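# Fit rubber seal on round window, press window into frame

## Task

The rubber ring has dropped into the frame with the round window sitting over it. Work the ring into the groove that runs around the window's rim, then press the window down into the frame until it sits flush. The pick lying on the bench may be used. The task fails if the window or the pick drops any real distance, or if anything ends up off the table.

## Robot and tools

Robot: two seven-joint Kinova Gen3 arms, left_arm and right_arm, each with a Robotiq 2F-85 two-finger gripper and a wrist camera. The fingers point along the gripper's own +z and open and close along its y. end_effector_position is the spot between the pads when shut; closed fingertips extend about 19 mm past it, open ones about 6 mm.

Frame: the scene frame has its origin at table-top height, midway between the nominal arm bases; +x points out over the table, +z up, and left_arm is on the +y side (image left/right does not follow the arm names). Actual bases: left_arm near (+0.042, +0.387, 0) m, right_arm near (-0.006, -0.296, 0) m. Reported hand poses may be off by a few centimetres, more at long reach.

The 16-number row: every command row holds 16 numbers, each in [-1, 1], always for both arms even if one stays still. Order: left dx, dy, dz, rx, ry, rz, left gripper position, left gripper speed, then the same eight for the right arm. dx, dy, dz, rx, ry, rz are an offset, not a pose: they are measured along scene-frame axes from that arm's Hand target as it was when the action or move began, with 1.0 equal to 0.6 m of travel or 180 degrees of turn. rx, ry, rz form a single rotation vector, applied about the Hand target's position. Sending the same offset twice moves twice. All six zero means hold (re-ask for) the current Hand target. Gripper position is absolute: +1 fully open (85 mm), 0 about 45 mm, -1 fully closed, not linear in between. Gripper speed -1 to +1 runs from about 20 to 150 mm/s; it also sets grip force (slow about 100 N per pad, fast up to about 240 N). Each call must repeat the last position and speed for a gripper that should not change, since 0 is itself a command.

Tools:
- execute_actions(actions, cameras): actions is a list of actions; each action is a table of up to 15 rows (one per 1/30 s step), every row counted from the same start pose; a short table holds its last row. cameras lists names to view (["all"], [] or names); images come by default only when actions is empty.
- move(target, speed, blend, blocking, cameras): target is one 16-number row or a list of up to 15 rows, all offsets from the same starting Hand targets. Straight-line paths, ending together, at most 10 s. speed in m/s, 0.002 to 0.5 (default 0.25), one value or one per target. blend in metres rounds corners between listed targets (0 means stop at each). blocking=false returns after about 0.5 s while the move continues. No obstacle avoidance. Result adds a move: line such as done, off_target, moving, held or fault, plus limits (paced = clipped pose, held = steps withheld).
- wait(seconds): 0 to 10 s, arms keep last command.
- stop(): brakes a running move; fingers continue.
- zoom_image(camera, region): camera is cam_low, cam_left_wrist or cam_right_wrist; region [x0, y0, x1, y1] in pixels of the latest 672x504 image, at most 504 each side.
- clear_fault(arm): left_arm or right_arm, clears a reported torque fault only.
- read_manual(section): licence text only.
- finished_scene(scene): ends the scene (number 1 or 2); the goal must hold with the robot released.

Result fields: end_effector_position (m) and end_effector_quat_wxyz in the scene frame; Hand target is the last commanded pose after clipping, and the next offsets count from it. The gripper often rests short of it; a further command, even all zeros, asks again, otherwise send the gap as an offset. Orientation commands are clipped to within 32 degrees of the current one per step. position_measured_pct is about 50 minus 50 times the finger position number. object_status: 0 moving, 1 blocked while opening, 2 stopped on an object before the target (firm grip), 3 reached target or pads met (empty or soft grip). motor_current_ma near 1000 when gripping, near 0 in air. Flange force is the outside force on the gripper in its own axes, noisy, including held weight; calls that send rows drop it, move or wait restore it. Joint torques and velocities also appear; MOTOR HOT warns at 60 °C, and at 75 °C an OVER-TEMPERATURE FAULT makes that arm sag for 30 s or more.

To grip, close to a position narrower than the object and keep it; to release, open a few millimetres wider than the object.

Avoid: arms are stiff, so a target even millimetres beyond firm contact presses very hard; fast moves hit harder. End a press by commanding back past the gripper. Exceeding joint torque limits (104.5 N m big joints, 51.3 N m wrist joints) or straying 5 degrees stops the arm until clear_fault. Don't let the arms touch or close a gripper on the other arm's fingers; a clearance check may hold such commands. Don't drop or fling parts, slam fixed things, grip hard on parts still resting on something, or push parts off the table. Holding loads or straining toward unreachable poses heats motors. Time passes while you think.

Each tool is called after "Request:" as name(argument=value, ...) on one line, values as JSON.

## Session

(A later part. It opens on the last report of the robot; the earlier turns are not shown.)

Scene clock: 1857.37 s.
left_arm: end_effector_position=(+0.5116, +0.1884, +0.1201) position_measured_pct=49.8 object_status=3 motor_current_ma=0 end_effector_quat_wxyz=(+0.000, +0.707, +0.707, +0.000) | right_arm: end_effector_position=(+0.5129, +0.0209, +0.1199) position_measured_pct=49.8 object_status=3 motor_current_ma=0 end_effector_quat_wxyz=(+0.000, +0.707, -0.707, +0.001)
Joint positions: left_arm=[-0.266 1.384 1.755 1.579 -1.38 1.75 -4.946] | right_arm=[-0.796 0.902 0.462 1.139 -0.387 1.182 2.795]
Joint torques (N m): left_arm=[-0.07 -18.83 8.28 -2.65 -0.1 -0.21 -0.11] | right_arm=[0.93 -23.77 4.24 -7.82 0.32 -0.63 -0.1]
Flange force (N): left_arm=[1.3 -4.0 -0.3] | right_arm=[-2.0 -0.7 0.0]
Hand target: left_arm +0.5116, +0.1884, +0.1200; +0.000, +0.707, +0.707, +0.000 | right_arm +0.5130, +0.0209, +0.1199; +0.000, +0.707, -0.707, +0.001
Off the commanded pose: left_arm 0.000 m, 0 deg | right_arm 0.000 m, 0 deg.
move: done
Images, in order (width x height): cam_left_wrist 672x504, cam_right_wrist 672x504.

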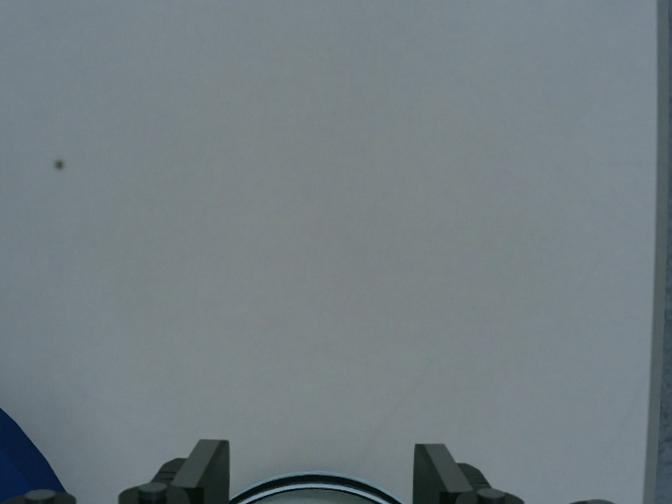

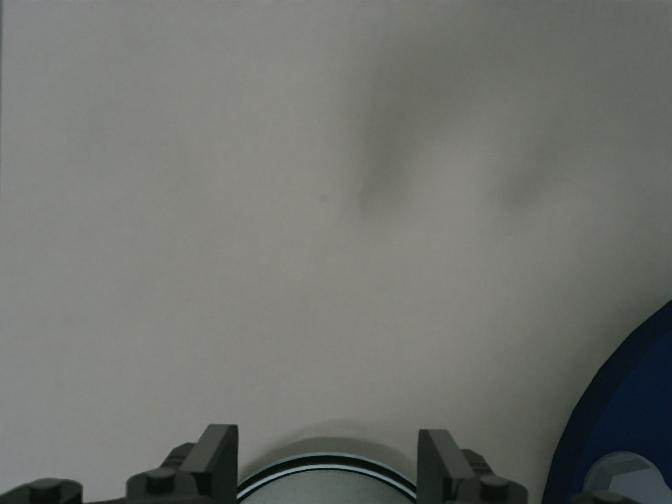

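Request:
move(target=[[0,0,-0.1533,0,0,0,0,0, 0,0,-0.15,0,0,0,0,0],[0,-0.0333,-0.1533,0,0,0,0,0, 0,0.0333,-0.15,0,0,0,0,0]], speed=[0.1,0.03], cameras=["cam_right_wrist","cam_left_wrist"])

Scene clock: 1864.87 s.
left_arm: end_effector_position=(+0.5116, +0.1684, +0.0281) position_measured_pct=49.8 object_status=3 motor_current_ma=0 end_effector_quat_wxyz=(+0.000, +0.707, +0.707, +0.000) | right_arm: end_effector_position=(+0.5130, +0.0408, +0.0299) position_measured_pct=49.8 object_status=3 motor_current_ma=0 end_effector_quat_wxyz=(+0.000, +0.707, -0.707, +0.001)
Joint positions: left_arm=[-0.232 1.526 1.646 1.618 -1.522 1.644 -4.903] | right_arm=[-0.806 1.038 0.428 1.16 -0.429 1.028 2.791]
Joint torques (N m): left_arm=[0.02 -19.16 8.55 -1.49 -0.1 -0.17 -0.14] | right_arm=[0.95 -24.49 4.31 -6.78 0.29 -0.61 -0.13]
Flange force (N): left_arm=[1.7 -4.3 -1.0] | right_arm=[-2.5 -1.4 -0.2]
Hand target: left_arm +0.5116, +0.1684, +0.0281; +0.000, +0.707, +0.707, +0.000 | right_arm +0.5130, +0.0409, +0.0299; +0.000, +0.707, -0.707, +0.001
Off the commanded pose: left_arm 0.000 m, 0 deg | right_arm 0.000 m, 0 deg.
move: done
Images, in order (width x height): cam_left_wrist 672x504, cam_right_wrist 672x504.

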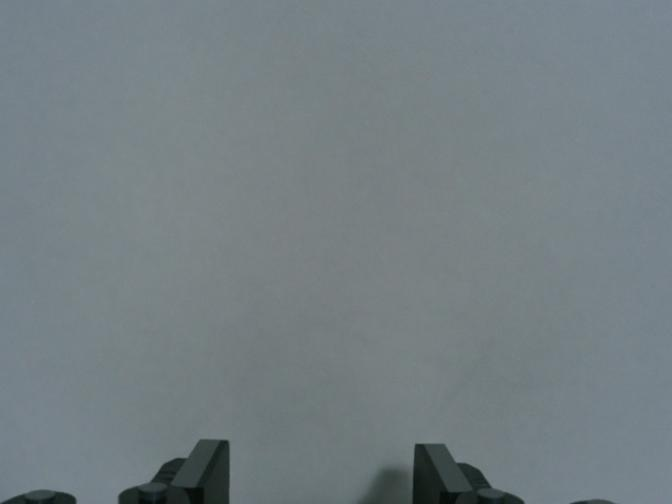

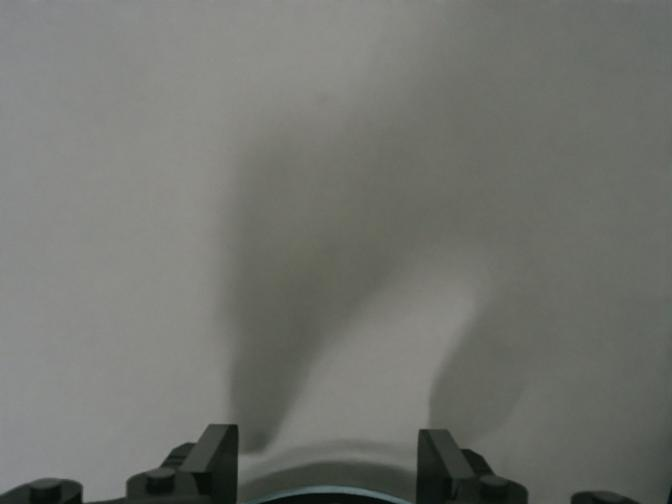

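Request:
move(target=[0,-0.005,0,0,0,0,0,0, 0,0.003,0,0,0,0,0,0], speed=0.02)

Request:
move(target=[0,-0.003,0,0,0,0,0,0, 0,0.003,0,0,0,0,0,0], speed=0.02)

Scene clock: 1869.63 s.
left_arm: end_effector_position=(+0.5116, +0.1654, +0.0281) position_measured_pct=49.8 object_status=3 motor_current_ma=0 end_effector_quat_wxyz=(+0.000, +0.707, +0.707, +0.000) | right_arm: end_effector_position=(+0.5129, +0.0427, +0.0299) position_measured_pct=49.8 object_status=3 motor_current_ma=0 end_effector_quat_wxyz=(+0.000, +0.707, -0.707, +0.000)
Joint positions: left_arm=[-0.225 1.526 1.646 1.613 -1.523 1.644 -4.901] | right_arm=[-0.808 1.04 0.428 1.155 -0.429 1.031 2.787]
Joint torques (N m): left_arm=[-0.01 -19.19 8.56 -1.26 -0.1 -0.2 -0.13] | right_arm=[0.99 -24.67 4.28 -6.98 0.31 -0.52 -0.08]
Flange force (N): left_arm=[1.3 -3.4 -1.1] | right_arm=[-2.1 -0.5 0.2]
Hand target: left_arm +0.5116, +0.1654, +0.0281; +0.000, +0.707, +0.707, +0.000 | right_arm +0.5129, +0.0427, +0.0299; +0.000, +0.707, -0.707, +0.000
Off the commanded pose: left_arm 0.000 m, 0 deg | right_arm 0.000 m, 0 deg.
move: done

Scene clock: 1870.33 s.
left_arm: end_effector_position=(+0.5116, +0.1636, +0.0281) position_measured_pct=49.8 object_status=3 motor_current_ma=0 end_effector_quat_wxyz=(+0.000, +0.707, +0.707, +0.000) | right_arm: end_effector_position=(+0.5129, +0.0444, +0.0299) position_measured_pct=49.8 object_status=3 motor_current_ma=0 end_effector_quat_wxyz=(+0.000, +0.707, -0.707, +0.000)
Joint positions: left_arm=[-0.22 1.525 1.645 1.61 -1.523 1.643 -4.9] | right_arm=[-0.809 1.042 0.428 1.149 -0.429 1.034 2.784]
Joint torques (N m): left_arm=[0.18 -19.23 8.8 -1.32 -0.04 -0.43 -0.1] | right_arm=[0.42 -24.92 3.8 -7.18 -0.04 -0.75 -0.14]
Flange force (N): left_arm=[1.9 -3.6 -0.9] | right_arm=[-1.6 -1.5 -0.1]
Hand target: left_arm +0.5116, +0.1636, +0.0281; +0.000, +0.707, +0.707, +0.000 | right_arm +0.5129, +0.0445, +0.0299; +0.000, +0.707, -0.707, +0.000
Off the commanded pose: left_arm 0.000 m, 0 deg | right_arm 0.000 m, 0 deg.
move: done

Slight contact. Squeeze more.

Request:
move(target=[0,-0.0017,0,0,0,0,0,0, 0,0.0017,0,0,0,0,0,0], speed=0.02)

Scene clock: 1873.27 s.
left_arm: end_effector_position=(+0.5116, +0.1626, +0.0281) position_measured_pct=49.8 object_status=3 motor_current_ma=0 end_effector_quat_wxyz=(+0.000, +0.707, +0.707, +0.000) | right_arm: end_effector_position=(+0.5130, +0.0455, +0.0299) position_measured_pct=49.8 object_status=3 motor_current_ma=0 end_effector_quat_wxyz=(+0.000, +0.707, -0.707, +0.001)
Joint positions: left_arm=[-0.218 1.525 1.645 1.608 -1.523 1.643 -4.899] | right_arm=[-0.81 1.043 0.428 1.147 -0.429 1.036 2.782]
Joint torques (N m): left_arm=[2.17 -18.88 9.88 -1.12 0.3 -1.7 -0.08] | right_arm=[-1.31 -25.61 2.62 -8.42 -0.9 -1.3 -0.19]
Flange force (N): left_arm=[6.1 -3.4 -1.0] | right_arm=[1.9 -1.6 -0.3]
Hand target: left_arm +0.5116, +0.1626, +0.0281; +0.000, +0.707, +0.707, +0.000 | right_arm +0.5129, +0.0455, +0.0299; +0.000, +0.707, -0.707, +0.001
Off the commanded pose: left_arm 0.000 m, 0 deg | right_arm 0.000 m, 0 deg.
move: done

Request:
move(target=[0,-0.0025,0,0,0,0,0,0, 0,0.0025,0,0,0,0,0,0], speed=0.02)

Scene clock: 1876.03 s.
left_arm: end_effector_position=(+0.5116, +0.1611, +0.0281) position_measured_pct=49.8 object_status=3 motor_current_ma=0 end_effector_quat_wxyz=(+0.000, +0.707, +0.707, +0.000) | right_arm: end_effector_position=(+0.5130, +0.0469, +0.0299) position_measured_pct=49.8 object_status=3 motor_current_ma=0 end_effector_quat_wxyz=(+0.000, +0.707, -0.707, +0.001)
Joint positions: left_arm=[-0.215 1.525 1.645 1.606 -1.523 1.643 -4.898] | right_arm=[-0.812 1.045 0.429 1.142 -0.429 1.038 2.779]
Joint torques (N m): left_arm=[7.24 -17.74 12.54 -0.56 1.07 -5.01 -0.07] | right_arm=[-6.35 -26.71 -1.31 -11.94 -3.53 -2.9 -0.34]
Flange force (N): left_arm=[16.7 -2.9 -2.0] | right_arm=[12.6 -0.5 -2.1]
Hand target: left_arm +0.5115, +0.1611, +0.0281; +0.000, +0.707, +0.707, +0.000 | right_arm +0.5129, +0.0470, +0.0299; +0.000, +0.707, -0.707, +0.001
Off the commanded pose: left_arm 0.000 m, 0 deg | right_arm 0.000 m, 0 deg.
move: done

Request:
move(target=[0,-0.0052,0,0,0,0,0,0, 0,0.0052,0,0,0,0,0,0], speed=0.02)

Request:
move(target=[0,0,0.01,0,0,0,0,0, 0,0,0.01,0,0,0,0,0], speed=0.01, cameras=["all"])

Scene clock: 1880.17 s.
left_arm: end_effector_position=(+0.5116, +0.1581, +0.0280) position_measured_pct=49.8 object_status=3 motor_current_ma=0 end_effector_quat_wxyz=(+0.000, +0.707, +0.707, +0.000) | right_arm: end_effector_position=(+0.5130, +0.0499, +0.0299) position_measured_pct=49.8 object_status=3 motor_current_ma=0 end_effector_quat_wxyz=(+0.000, +0.707, -0.707, +0.001)
Joint positions: left_arm=[-0.207 1.525 1.644 1.601 -1.523 1.643 -4.896] | right_arm=[-0.815 1.049 0.429 1.133 -0.429 1.043 2.773]
Joint torques (N m): left_arm=[20.5 -14.44 19.18 0.42 2.84 -14.03 0] | right_arm=[-20.22 -29.67 -12.16 -20.68 -10.46 -6.79 -0.51]
Flange force (N): left_arm=[45.3 -3.3 -6.1] | right_arm=[40.0 -0.2 -6.8]
Hand target: left_arm +0.5116, +0.1579, +0.0281; +0.000, +0.707, +0.707, +0.000 | right_arm +0.5129, +0.0501, +0.0299; +0.000, +0.707, -0.707, +0.000
Off the commanded pose: left_arm 0.000 m, 0 deg | right_arm 0.000 m, 0 deg.
move: done

Scene clock: 1881.00 s.
left_arm: end_effector_position=(+0.5115, +0.1580, +0.0340) position_measured_pct=49.8 object_status=3 motor_current_ma=0 end_effector_quat_wxyz=(+0.000, +0.707, +0.707, +0.000) | right_arm: end_effector_position=(+0.5129, +0.0501, +0.0358) position_measured_pct=49.8 object_status=3 motor_current_ma=0 end_effector_quat_wxyz=(+0.000, +0.707, -0.707, +0.000)
Joint positions: left_arm=[-0.207 1.516 1.651 1.598 -1.514 1.65 -4.897] | right_arm=[-0.816 1.041 0.432 1.13 -0.427 1.054 2.772]
Joint torques (N m): left_arm=[20.02 -16.91 20.3 0.54 2.95 -13.68 -0.01] | right_arm=[-21.06 -34.26 -12.04 -21.68 -10.65 -6.04 -0.45]
Flange force (N): left_arm=[43.6 -1.7 -0.7] | right_arm=[39.1 -3.7 1.8]
Hand target: left_arm +0.5115, +0.1580, +0.0341; +0.000, +0.707, +0.707, +0.000 | right_arm +0.5129, +0.0501, +0.0359; +0.000, +0.707, -0.707, +0.000
Off the commanded pose: left_arm 0.000 m, 0 deg | right_arm 0.000 m, 0 deg.
move: done

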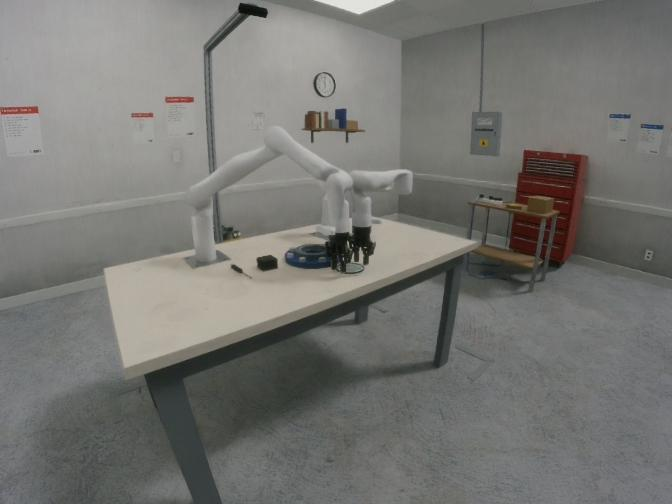

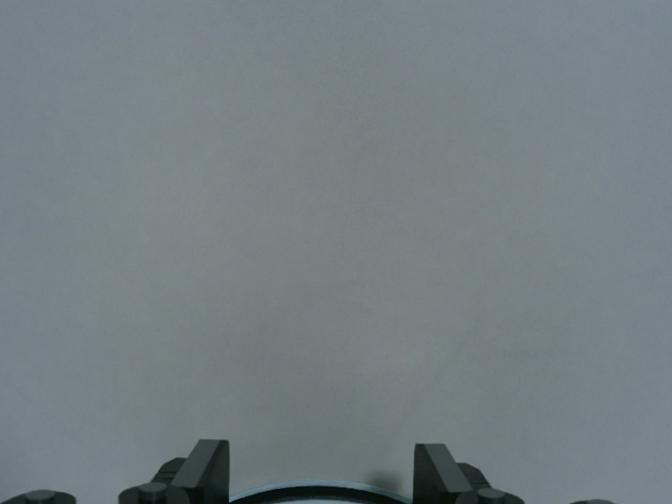

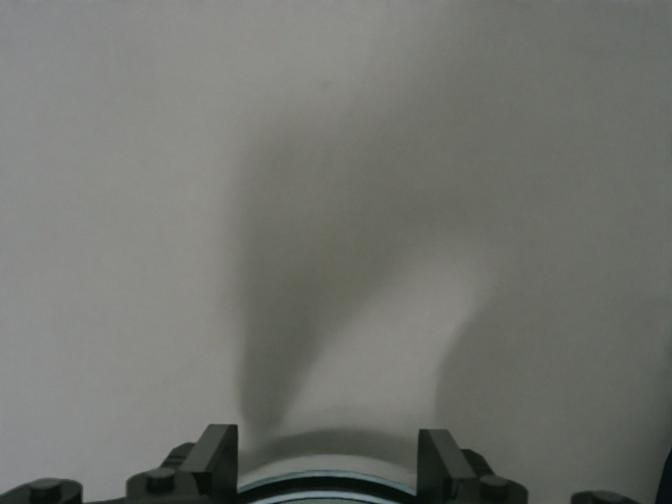

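Request:
move(target=[0,0,0.1,0,0,0,0,0, 0,0,0.1,0,0,0,0,0], speed=0.03, cameras=["all"])

Request:
zoom_image(camera="cam_low", region=[300, 220, 400, 295])

Scene clock: 1887.43 s.
left_arm: end_effector_position=(+0.5116, +0.1580, +0.0940) position_measured_pct=49.8 object_status=3 motor_current_ma=0 end_effector_quat_wxyz=(+0.000, +0.707, +0.707, +0.000) | right_arm: end_effector_position=(+0.5129, +0.0501, +0.0958) position_measured_pct=49.8 object_status=3 motor_current_ma=0 end_effector_quat_wxyz=(+0.000, +0.707, -0.707, +0.000)
Joint positions: left_arm=[-0.199 1.424 1.718 1.557 -1.424 1.719 -4.914] | right_arm=[-0.821 0.966 0.456 1.084 -0.403 1.173 2.752]
Joint torques (N m): left_arm=[21.55 -16.94 20.09 -0.74 4.16 -14.19 -0.08] | right_arm=[-21.47 -32.82 -11.92 -22.2 -11.62 -7.22 -0.56]
Flange force (N): left_arm=[45.9 0.0 0.1] | right_arm=[40.2 -3.5 0.9]
Hand target: left_arm +0.5116, +0.1580, +0.0941; +0.000, +0.707, +0.707, +0.000 | right_arm +0.5129, +0.0501, +0.0959; +0.000, +0.707, -0.707, +0.000
Off the commanded pose: left_arm 0.000 m, 0 deg | right_arm 0.000 m, 0 deg.
move: done

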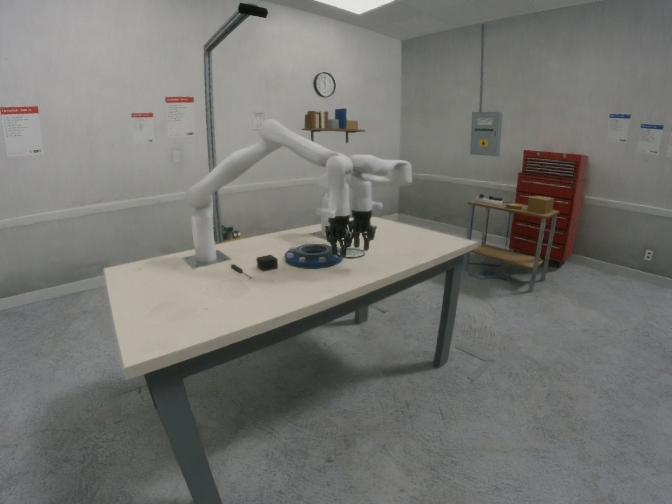

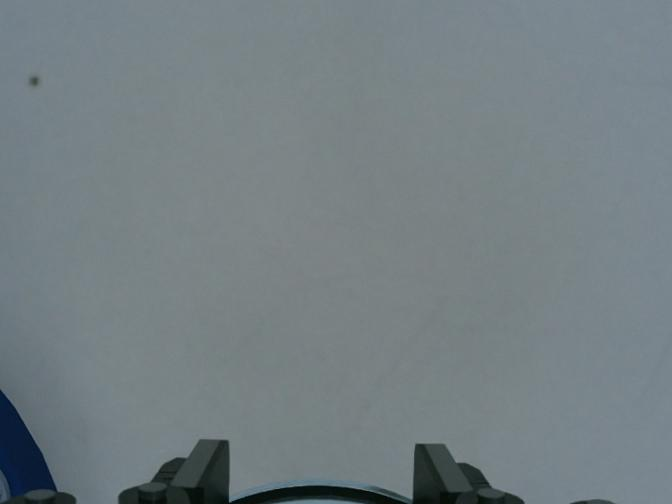

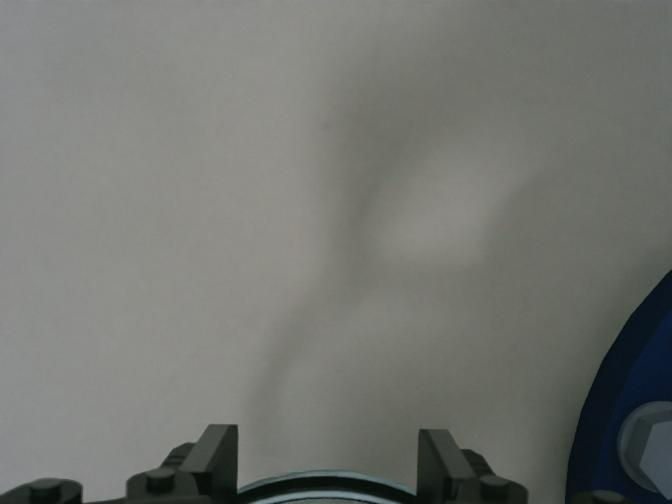

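Scaled by 5.040 from the camera's 672x504 image, which has a finer 960x720 frame.

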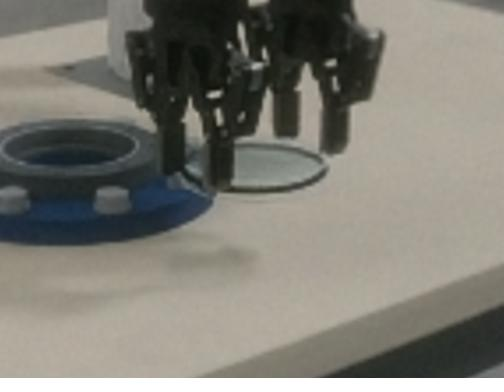

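Request:
move(target=[-0.3508,-0.0305,0,0,0,0,0,0, -0.3508,-0.0305,0,0,0,0,0,0], speed=0.05, cameras=["all"])

Scene clock: 1896.40 s.
left_arm: end_effector_position=(+0.3011, +0.1397, +0.0941) position_measured_pct=49.8 object_status=3 motor_current_ma=0 end_effector_quat_wxyz=(+0.000, +0.707, +0.707, +0.000) | right_arm: end_effector_position=(+0.3025, +0.0318, +0.0959) position_measured_pct=49.8 object_status=3 motor_current_ma=0 end_effector_quat_wxyz=(+0.000, +0.707, -0.707, +0.000)
Joint positions: left_arm=[-0.087 1.346 1.771 2.127 -1.275 1.618 -4.224] | right_arm=[-1.184 0.632 0.475 1.81 -0.388 0.792 2.626]
Joint torques (N m): left_arm=[0.08 -14.11 6.89 -3.56 -0.07 -0.23 -0.04] | right_arm=[0.94 -16.92 3.67 -5.56 0.32 -0.56 -0.09]
Flange force (N): left_arm=[2.5 -2.4 -0.7] | right_arm=[-2.8 -0.1 -0.5]
Hand target: left_arm +0.3011, +0.1397, +0.0941; +0.000, +0.707, +0.707, +0.000 | right_arm +0.3025, +0.0318, +0.0959; +0.000, +0.707, -0.707, +0.000
Off the commanded pose: left_arm 0.000 m, 0 deg | right_arm 0.000 m, 0 deg.
move: done

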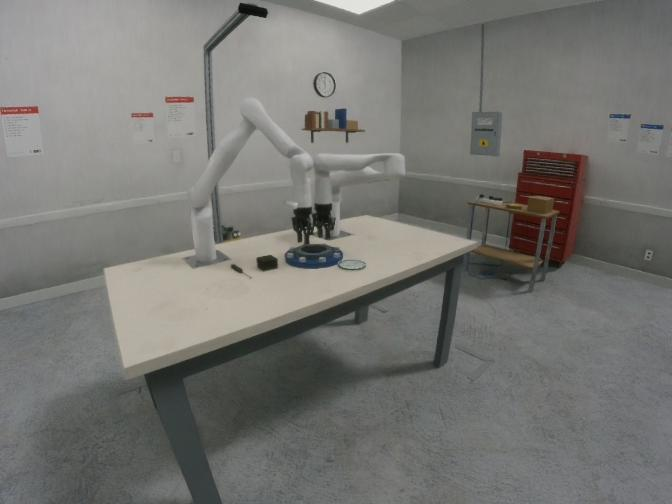

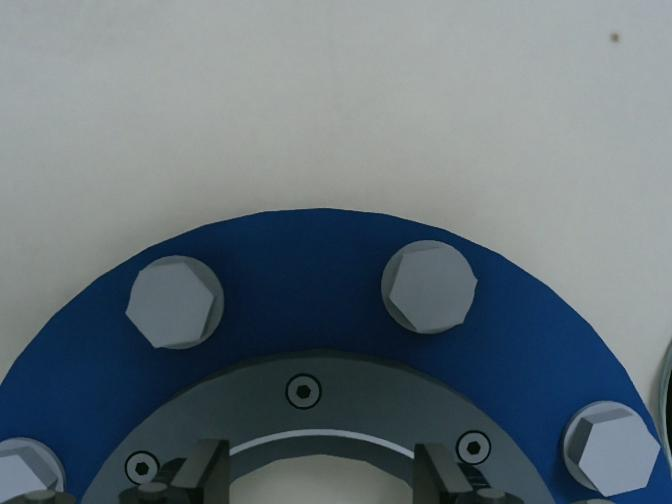

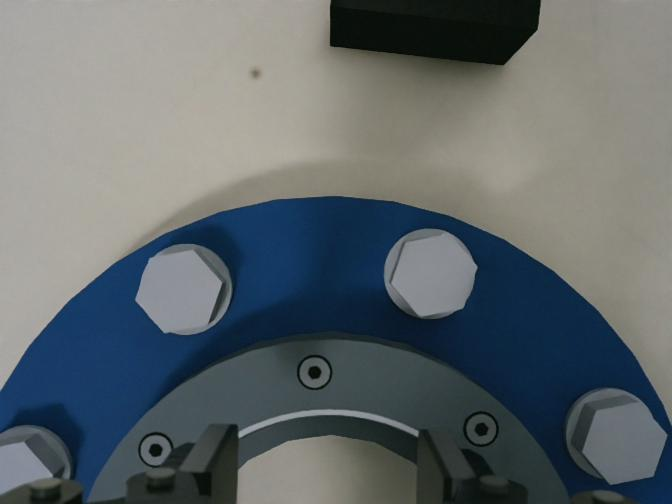

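Request:
zoom_image(camera="cam_low", region=[300, 230, 400, 290])

Request:
move(target=[[0,0.06,0.1,0,0,0,0,0, 0,-0.02,0.2,0,0,0,0,0],[0.0,0.3,0.25,0,0,0,0,0, 0.2445,0.09,0.2,0,0,0.5,0,0]], speed=0.15, cameras=["cam_right_wrist"])

Scaled by 5.040 from the camera's 672x504 image, which has a finer 960x720 frame.

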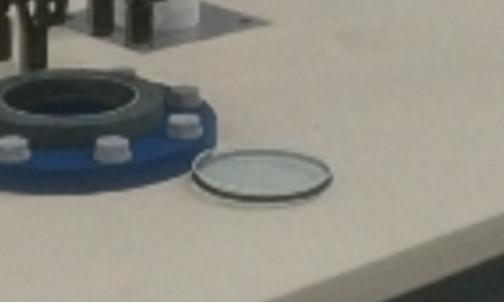

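Scene clock: 1907.67 s.
left_arm: end_effector_position=(+0.3011, +0.3196, +0.2441) position_measured_pct=49.8 object_status=3 motor_current_ma=0 end_effector_quat_wxyz=(+0.000, +0.707, +0.707, +0.000) | right_arm: end_effector_position=(+0.4492, +0.0858, +0.2159) position_measured_pct=49.8 object_status=3 motor_current_ma=0 end_effector_quat_wxyz=(-0.001, +1.000, +0.000, +0.000)
Joint positions: left_arm=[-0.614 1.191 2.293 2.111 -0.833 1.913 -4.518] | right_arm=[-0.812 0.75 0.168 1.043 -0.118 1.356 4.045]
Joint torques (N m): left_arm=[-0.05 -11.88 4.76 -6.71 -0.07 -0.17 -0.18] | right_arm=[0.89 -22.9 2.19 -8.74 0.32 -0.58 -0.01]
Flange force (N): left_arm=[0.4 -3.7 1.0] | right_arm=[0.9 -2.7 -0.9]
Hand target: left_arm +0.3011, +0.3197, +0.2441; +0.000, +0.707, +0.707, +0.000 | right_arm +0.4492, +0.0858, +0.2159; -0.001, +1.000, +0.000, +0.000
Off the commanded pose: left_arm 0.000 m, 0 deg | right_arm 0.000 m, 0 deg.
move: done
Images, in order (width x height): cam_right_wrist 672x504.

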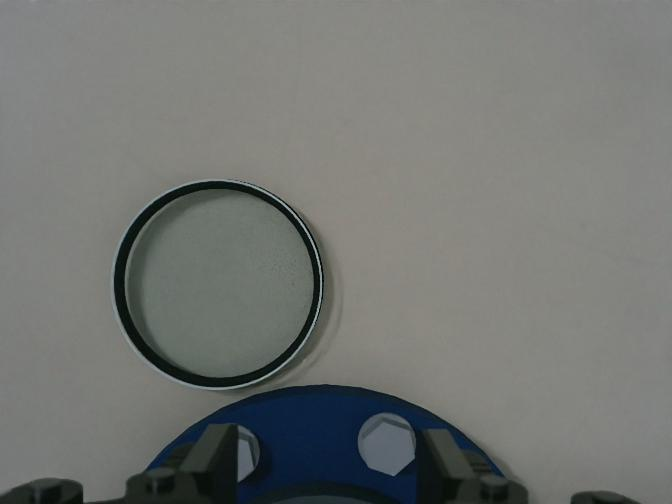

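Request:
move(target=[[0.3032,0,0,0,0,0,0,0, 0.0588,-0.035,-0.05,0,0,-0.25,0,0],[0.3032,-0.169,-0.2068,0,0,0,0,0, 0.0588,-0.035,-0.16,0,0,-0.5,0,0],[0.3032,-0.169,-0.3643,0,0,0,0,0, 0.0588,-0.035,-0.314,0,0,-0.5,0,0]], speed=0.12, cameras=["cam_right_wrist","cam_left_wrist"])

Scene clock: 1927.43 s.
left_arm: end_effector_position=(+0.4830, +0.2182, +0.0255) position_measured_pct=49.8 object_status=3 motor_current_ma=0 end_effector_quat_wxyz=(+0.000, +0.707, +0.707, +0.000) | right_arm: end_effector_position=(+0.4844, +0.0648, +0.0275) position_measured_pct=49.8 object_status=3 motor_current_ma=0 end_effector_quat_wxyz=(+0.000, +0.707, -0.707, +0.000)
Joint positions: left_arm=[-0.333 1.664 1.811 1.791 -1.612 1.825 -4.853] | right_arm=[-0.886 1.027 0.459 1.211 -0.465 1.004 2.764]
Joint torques (N m): left_arm=[-0.06 -18.03 7.88 -0.57 0.13 -0.18 -0.13] | right_arm=[0.92 -24.19 4.52 -6.6 0.29 -0.61 -0.08]
Flange force (N): left_arm=[1.0 -3.5 -0.7] | right_arm=[-2.5 -1.1 0.0]
Hand target: left_arm +0.4830, +0.2182, +0.0255; +0.000, +0.707, +0.707, +0.000 | right_arm +0.4844, +0.0648, +0.0275; +0.000, +0.707, -0.707, +0.000
Off the commanded pose: left_arm 0.000 m, 0 deg | right_arm 0.000 m, 0 deg.
move: done
Images, in order (width x height): cam_left_wrist 672x504, cam_right_wrist 672x504.

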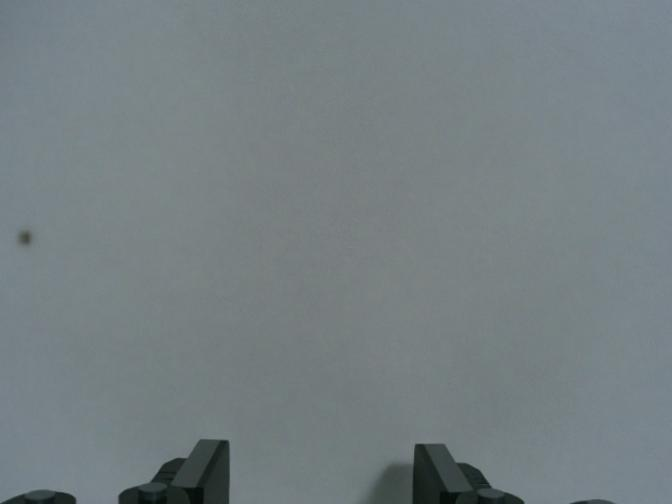

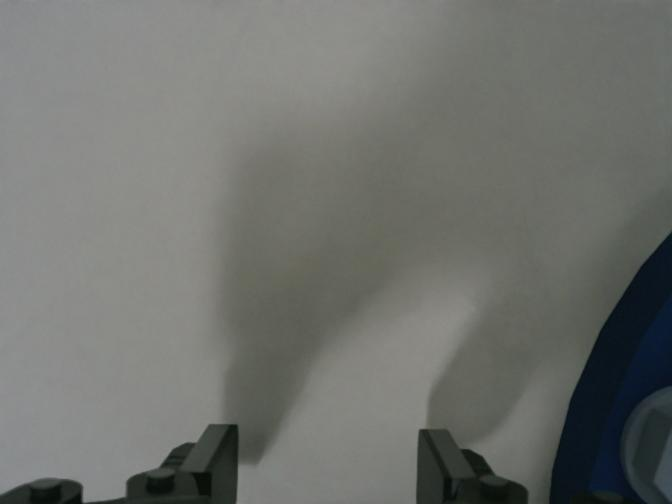

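Request:
move(target=[[0,-0.0207,0,0,0,0,0,0, 0,0.0308,0,0,0,0,0,0],[0,-0.029,0,0,0,0,0,0, 0,0.0392,0,0,0,0,0,0]], speed=[0.03,0.01], cameras=["cam_right_wrist","cam_left_wrist"])

Scene clock: 1931.73 s.
left_arm: end_effector_position=(+0.4830, +0.2010, +0.0255) position_measured_pct=49.8 object_status=3 motor_current_ma=0 end_effector_quat_wxyz=(+0.000, +0.707, +0.707, +0.000) | right_arm: end_effector_position=(+0.4845, +0.0881, +0.0275) position_measured_pct=49.8 object_status=3 motor_current_ma=0 end_effector_quat_wxyz=(+0.000, +0.707, -0.707, +0.001)
Joint positions: left_arm=[-0.293 1.661 1.808 1.767 -1.615 1.82 -4.835] | right_arm=[-0.906 1.057 0.463 1.139 -0.465 1.044 2.719]
Joint torques (N m): left_arm=[12.59 -14.51 13.11 1.22 2.01 -8.79 -0.15] | right_arm=[-10.3 -28.46 -4.06 -16.4 -6.08 -5.59 -0.57]
Flange force (N): left_arm=[28.5 -0.5 -2.7] | right_arm=[23.0 1.0 -4.7]
Hand target: left_arm +0.4830, +0.2009, +0.0255; +0.000, +0.707, +0.707, +0.000 | right_arm +0.4844, +0.0883, +0.0275; +0.000, +0.707, -0.707, +0.000
Off the commanded pose: left_arm 0.000 m, 0 deg | right_arm 0.000 m, 0 deg.
move: done
Images, in order (width x height): cam_left_wrist 672x504, cam_right_wrist 672x504.

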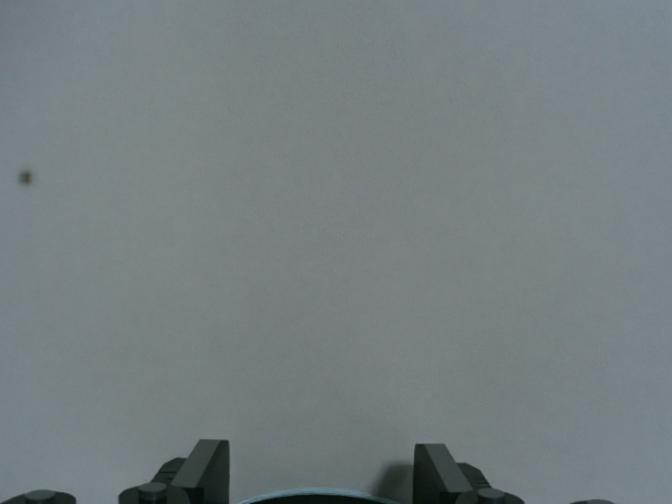

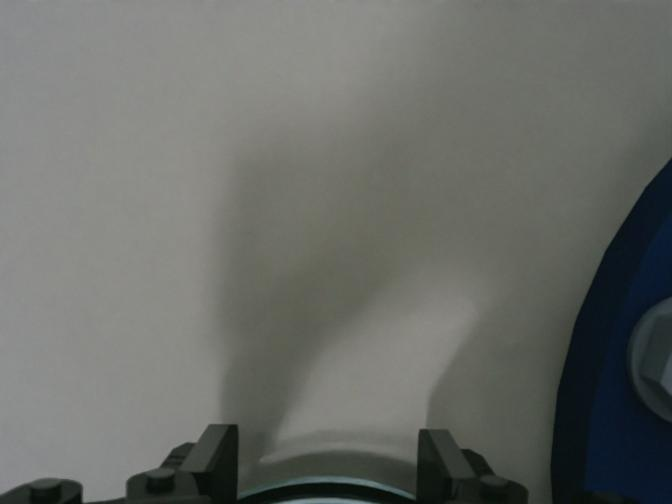

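Request:
move(target=[0,-0.006,0,0,0,0,0,0, 0,0.006,0,0,0,0,0,0], speed=0.01)

Request:
move(target=[0,0,0.0867,0,0,0,0,0, 0,0,0.0867,0,0,0,0,0], speed=0.02, cameras=["cam_right_wrist","cam_left_wrist"])

Scene clock: 1935.50 s.
left_arm: end_effector_position=(+0.4831, +0.1974, +0.0255) position_measured_pct=49.8 object_status=3 motor_current_ma=0 end_effector_quat_wxyz=(+0.000, +0.707, +0.707, +0.000) | right_arm: end_effector_position=(+0.4845, +0.0917, +0.0275) position_measured_pct=49.8 object_status=3 motor_current_ma=0 end_effector_quat_wxyz=(+0.000, +0.707, -0.707, +0.001)
Joint positions: left_arm=[-0.284 1.661 1.807 1.762 -1.616 1.82 -4.832] | right_arm=[-0.909 1.062 0.463 1.127 -0.465 1.05 2.712]
Joint torques (N m): left_arm=[31.04 -8.8 20.49 3.28 4.35 -21.97 -0.07] | right_arm=[-27.91 -31.25 -17.68 -29.19 -15.46 -12.52 -1.01]
Flange force (N): left_arm=[69.4 2.2 -7.8] | right_arm=[60.7 2.0 -15.5]
Hand target: left_arm +0.4830, +0.1972, +0.0255; +0.000, +0.707, +0.707, +0.000 | right_arm +0.4845, +0.0919, +0.0275; +0.000, +0.707, -0.707, +0.001
Off the commanded pose: left_arm 0.000 m, 0 deg | right_arm 0.000 m, 0 deg.
move: done

Scene clock: 1938.40 s.
left_arm: end_effector_position=(+0.4830, +0.1973, +0.0775) position_measured_pct=49.8 object_status=3 motor_current_ma=0 end_effector_quat_wxyz=(+0.000, +0.707, +0.707, +0.000) | right_arm: end_effector_position=(+0.4844, +0.0919, +0.0795) position_measured_pct=49.8 object_status=3 motor_current_ma=0 end_effector_quat_wxyz=(+0.000, +0.707, -0.707, +0.000)
Joint positions: left_arm=[-0.272 1.573 1.874 1.73 -1.524 1.871 -4.828] | right_arm=[-0.914 0.995 0.486 1.092 -0.442 1.15 2.694]
Joint torques (N m): left_arm=[31.98 -12.35 21.56 1.82 5.34 -21.89 -0.22] | right_arm=[-29.8 -39.47 -17.03 -33.05 -17.11 -13.01 -1.12]
Flange force (N): left_arm=[69.7 5.9 -0.5] | right_arm=[63.0 -0.2 1.6]
Hand target: left_arm +0.4830, +0.1973, +0.0775; +0.000, +0.707, +0.707, +0.000 | right_arm +0.4844, +0.0919, +0.0795; +0.000, +0.707, -0.707, +0.000
Off the commanded pose: left_arm 0.000 m, 0 deg | right_arm 0.000 m, 0 deg.
move: done
Images, in order (width x height): cam_left_wrist 672x504, cam_right_wrist 672x504.

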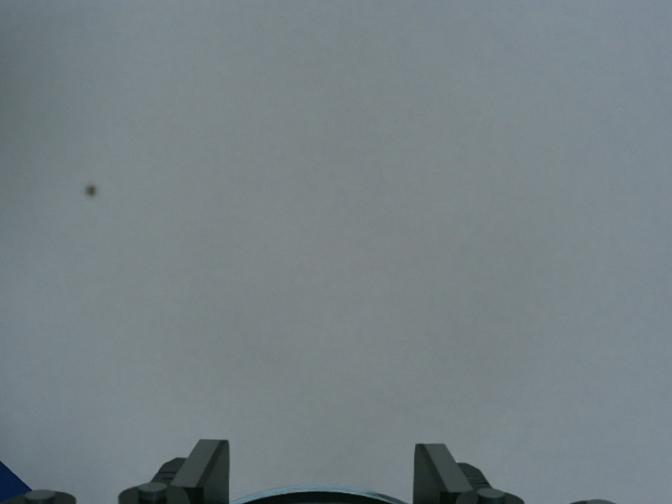

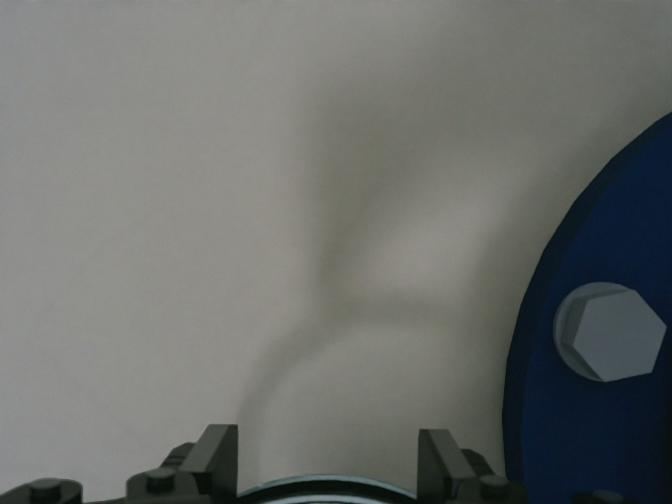

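Request:
move(target=[-0.1,-0.0325,0,0,0,0,0,0, -0.1,-0.0325,0,0,0,0,0,0], speed=0.025, cameras=["cam_left_wrist"])

Scene clock: 1944.93 s.
left_arm: end_effector_position=(+0.4230, +0.1778, +0.0775) position_measured_pct=49.8 object_status=3 motor_current_ma=0 end_effector_quat_wxyz=(+0.000, +0.707, +0.707, +0.000) | right_arm: end_effector_position=(+0.4244, +0.0724, +0.0795) position_measured_pct=49.8 object_status=3 motor_current_ma=0 end_effector_quat_wxyz=(+0.000, +0.707, -0.707, +0.000)
Joint positions: left_arm=[-0.226 1.569 1.881 1.891 -1.468 1.865 -4.613] | right_arm=[-1.006 0.873 0.488 1.374 -0.439 1.002 2.708]
Joint torques (N m): left_arm=[31.57 -10.96 23.85 -3.79 0.23 -25.73 -0.22] | right_arm=[-30.09 -39.1 -19.32 -37.99 -18.44 -13.81 -1.05]
Flange force (N): left_arm=[80.2 4.1 -0.7] | right_arm=[73.4 1.1 2.2]
Hand target: left_arm +0.4230, +0.1777, +0.0775; +0.000, +0.707, +0.707, +0.000 | right_arm +0.4244, +0.0724, +0.0795; +0.000, +0.707, -0.707, +0.000
Off the commanded pose: left_arm 0.000 m, 0 deg | right_arm 0.000 m, 0 deg.
move: done
Images, in order (width x height): cam_left_wrist 672x504.

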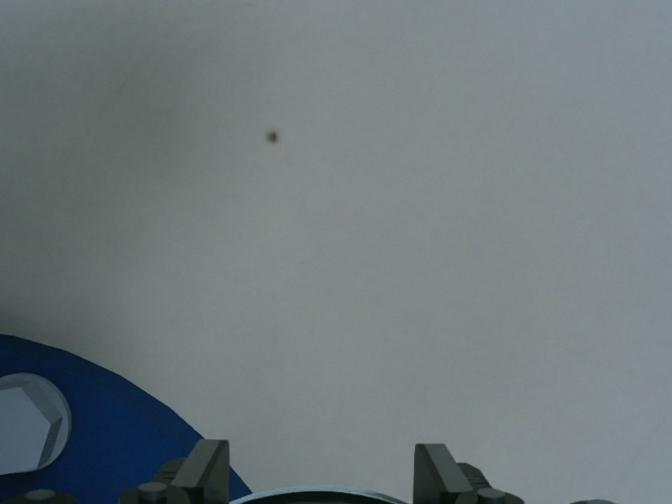

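Request:
move(target=[-0.1,-0.032,0,0,0,0,0,0, -0.1,-0.0335,0,0,0,0,0,0], speed=0.025, cameras=["cam_left_wrist"])

Scene clock: 1951.97 s.
left_arm: end_effector_position=(+0.3630, +0.1585, +0.0775) position_measured_pct=49.8 object_status=3 motor_current_ma=0 end_effector_quat_wxyz=(+0.000, +0.707, +0.707, +0.000) | right_arm: end_effector_position=(+0.3645, +0.0523, +0.0795) position_measured_pct=49.8 object_status=3 motor_current_ma=0 end_effector_quat_wxyz=(+0.000, +0.707, -0.707, +0.001)
Joint positions: left_arm=[-0.151 1.553 1.883 2.027 -1.413 1.842 -4.393] | right_arm=[-1.096 0.766 0.491 1.611 -0.439 0.875 2.702]
Joint torques (N m): left_arm=[28.27 -11.03 25.25 -9.52 -5.89 -26.44 -0.09] | right_arm=[-27.15 -37.86 -18.62 -41.34 -17.78 -14.52 -0.98]
Motor temperatures (°C): left_arm=[36 37 34 29 39 47 33] | right_arm=[37 37 28 34 37 38 37]
Flange force (N): left_arm=[84.5 4.8 -1.2] | right_arm=[78.2 2.2 2.4]
Hand target: left_arm +0.3630, +0.1586, +0.0775; +0.000, +0.707, +0.707, +0.000 | right_arm +0.3644, +0.0523, +0.0795; +0.000, +0.707, -0.707, +0.000
Off the commanded pose: left_arm 0.000 m, 0 deg | right_arm 0.000 m, 0 deg.
move: done
Images, in order (width x height): cam_left_wrist 672x504.

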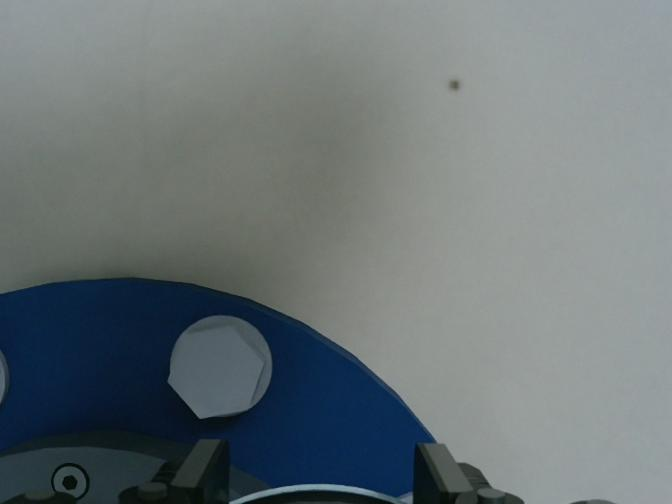

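Request:
move(target=[-0.1033,-0.0312,0,0,0,0,0,0, -0.1033,-0.0345,0,0,0,0,0,0], speed=0.025, cameras=["cam_left_wrist","cam_right_wrist","cam_low"])

Request:
zoom_image(camera="cam_low", region=[270, 210, 370, 285])

Scene clock: 1959.23 s.
left_arm: end_effector_position=(+0.3010, +0.1398, +0.0775) position_measured_pct=49.8 object_status=3 motor_current_ma=0 end_effector_quat_wxyz=(+0.000, +0.707, +0.707, +0.000) | right_arm: end_effector_position=(+0.3025, +0.0316, +0.0795) position_measured_pct=49.8 object_status=3 motor_current_ma=0 end_effector_quat_wxyz=(+0.000, +0.707, -0.707, +0.000)
Joint positions: left_arm=[-0.042 1.523 1.878 2.143 -1.36 1.801 -4.16] | right_arm=[-1.195 0.668 0.495 1.825 -0.441 0.758 2.673]
Joint torques (N m): left_arm=[22.54 -12.18 24.92 -14.68 -11.22 -23.21 -0.28] | right_arm=[-20.76 -34.76 -14.26 -41.12 -14.92 -14.54 -0.84]
Flange force (N): left_arm=[81.8 4.5 -1.2] | right_arm=[73.3 2.9 1.8]
Hand target: left_arm +0.3010, +0.1398, +0.0775; +0.000, +0.707, +0.707, +0.000 | right_arm +0.3025, +0.0316, +0.0795; +0.000, +0.707, -0.707, +0.000
Off the commanded pose: left_arm 0.000 m, 0 deg | right_arm 0.000 m, 0 deg.
move: done

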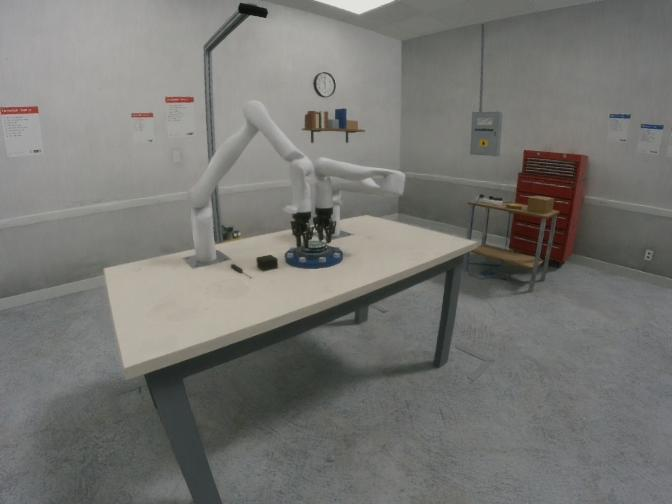

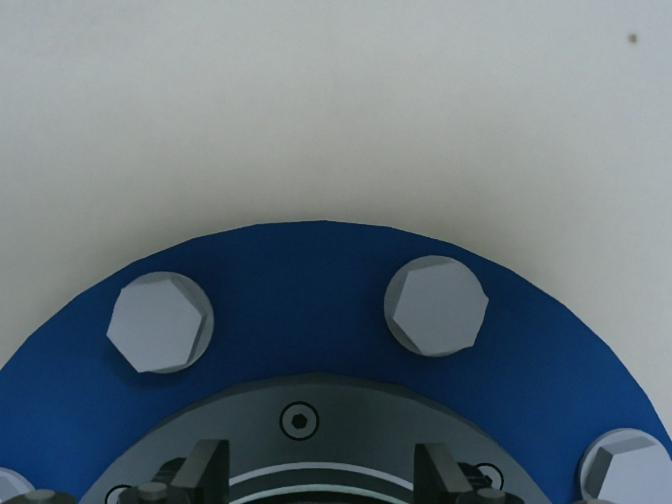

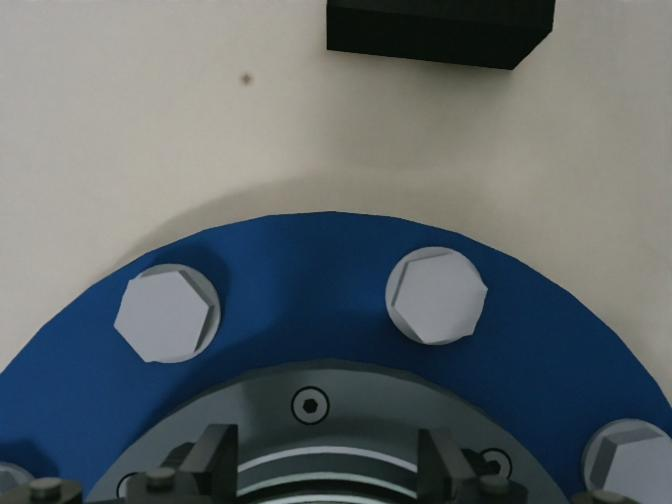

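Scaled by 5.040 from the camera's 672x504 image, which has a finer 960x720 frame.

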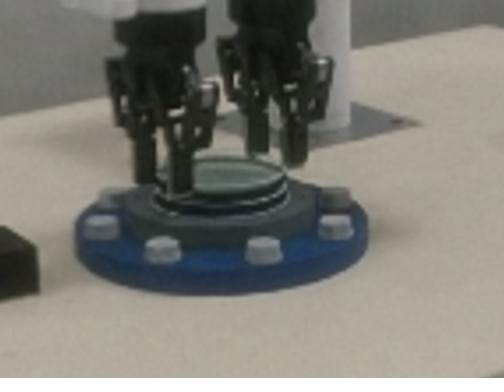

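Request:
move(target=[0,0,-0.0225,0,0,0,0,0, 0,0,-0.0225,0,0,0,0,0], speed=0.012, cameras=["cam_left_wrist","cam_right_wrist"])

Scene clock: 1965.23 s.
left_arm: end_effector_position=(+0.3010, +0.1398, +0.0640) position_measured_pct=49.8 object_status=3 motor_current_ma=0 end_effector_quat_wxyz=(+0.000, +0.707, +0.707, +0.000) | right_arm: end_effector_position=(+0.3025, +0.0316, +0.0660) position_measured_pct=49.8 object_status=3 motor_current_ma=0 end_effector_quat_wxyz=(+0.000, +0.707, -0.707, +0.000)
Joint positions: left_arm=[-0.043 1.55 1.853 2.155 -1.395 1.793 -4.159] | right_arm=[-1.184 0.692 0.478 1.836 -0.458 0.724 2.687]
Joint torques (N m): left_arm=[22.12 -12.27 25.58 -14.06 -11.33 -23.01 -0.27] | right_arm=[-20.86 -35.93 -14.51 -41.11 -14.49 -14.15 -0.86]
Flange force (N): left_arm=[80.9 3.8 -0.5] | right_arm=[72.9 2.2 2.0]
Hand target: left_arm +0.3010, +0.1398, +0.0640; +0.000, +0.707, +0.707, +0.000 | right_arm +0.3025, +0.0316, +0.0660; +0.000, +0.707, -0.707, +0.000
Off the commanded pose: left_arm 0.000 m, 0 deg | right_arm 0.000 m, 0 deg.
move: done
Images, in order (width x height): cam_left_wrist 672x504, cam_right_wrist 672x504.

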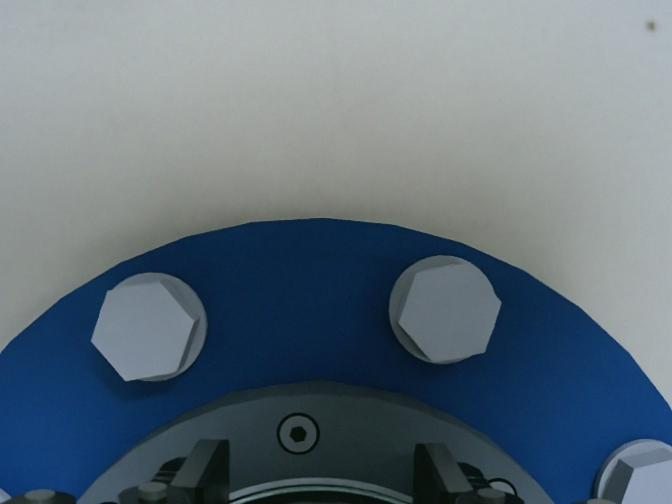

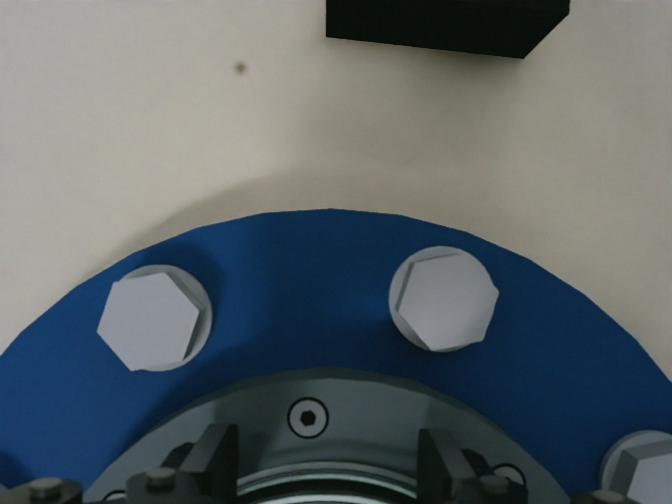

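Request:
move(target=[0,0,-0.0063,0,0,0,0,0, 0,0,-0.0063,0,0,0,0,0], speed=0.01, cameras=["cam_left_wrist","cam_right_wrist"])

Scene clock: 1967.93 s.
left_arm: end_effector_position=(+0.3010, +0.1398, +0.0602) position_measured_pct=49.8 object_status=3 motor_current_ma=0 end_effector_quat_wxyz=(+0.000, +0.707, +0.707, +0.000) | right_arm: end_effector_position=(+0.3025, +0.0316, +0.0622) position_measured_pct=49.8 object_status=3 motor_current_ma=0 end_effector_quat_wxyz=(+0.000, +0.707, -0.707, +0.000)
Joint positions: left_arm=[-0.043 1.557 1.846 2.158 -1.404 1.791 -4.158] | right_arm=[-1.181 0.699 0.474 1.838 -0.462 0.715 2.69]
Joint torques (N m): left_arm=[21.97 -12.01 25.56 -13.92 -11.19 -22.91 -0.28] | right_arm=[-20.82 -36.14 -14.61 -41.04 -14.3 -13.89 -0.75]
Motor temperatures (°C): left_arm=[37 37 34 29 40 52 33] | right_arm=[38 38 29 35 40 40 37]
Flange force (N): left_arm=[80.6 3.4 -0.8] | right_arm=[72.7 2.4 2.1]
Hand target: left_arm +0.3010, +0.1398, +0.0602; +0.000, +0.707, +0.707, +0.000 | right_arm +0.3025, +0.0316, +0.0622; +0.000, +0.707, -0.707, +0.000
Off the commanded pose: left_arm 0.000 m, 0 deg | right_arm 0.000 m, 0 deg.
move: done
Images, in order (width x height): cam_left_wrist 672x504, cam_right_wrist 672x504.

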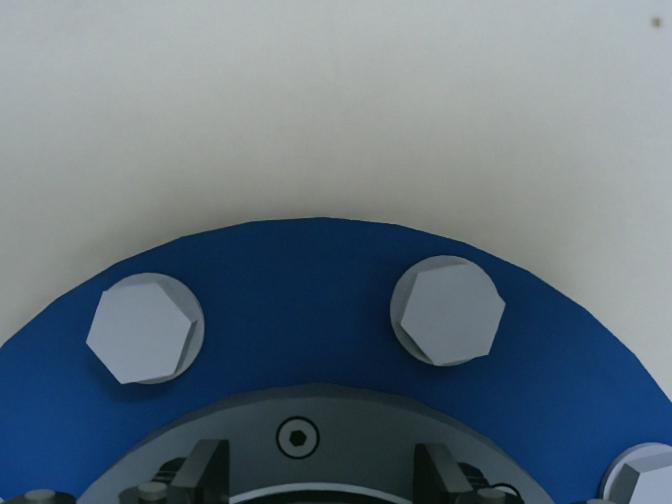

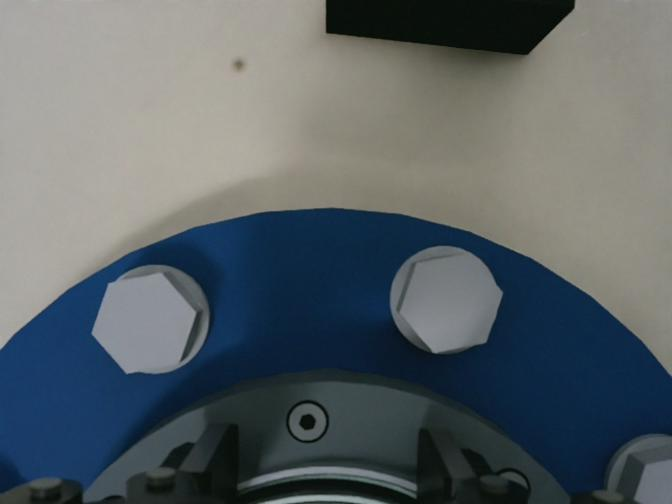

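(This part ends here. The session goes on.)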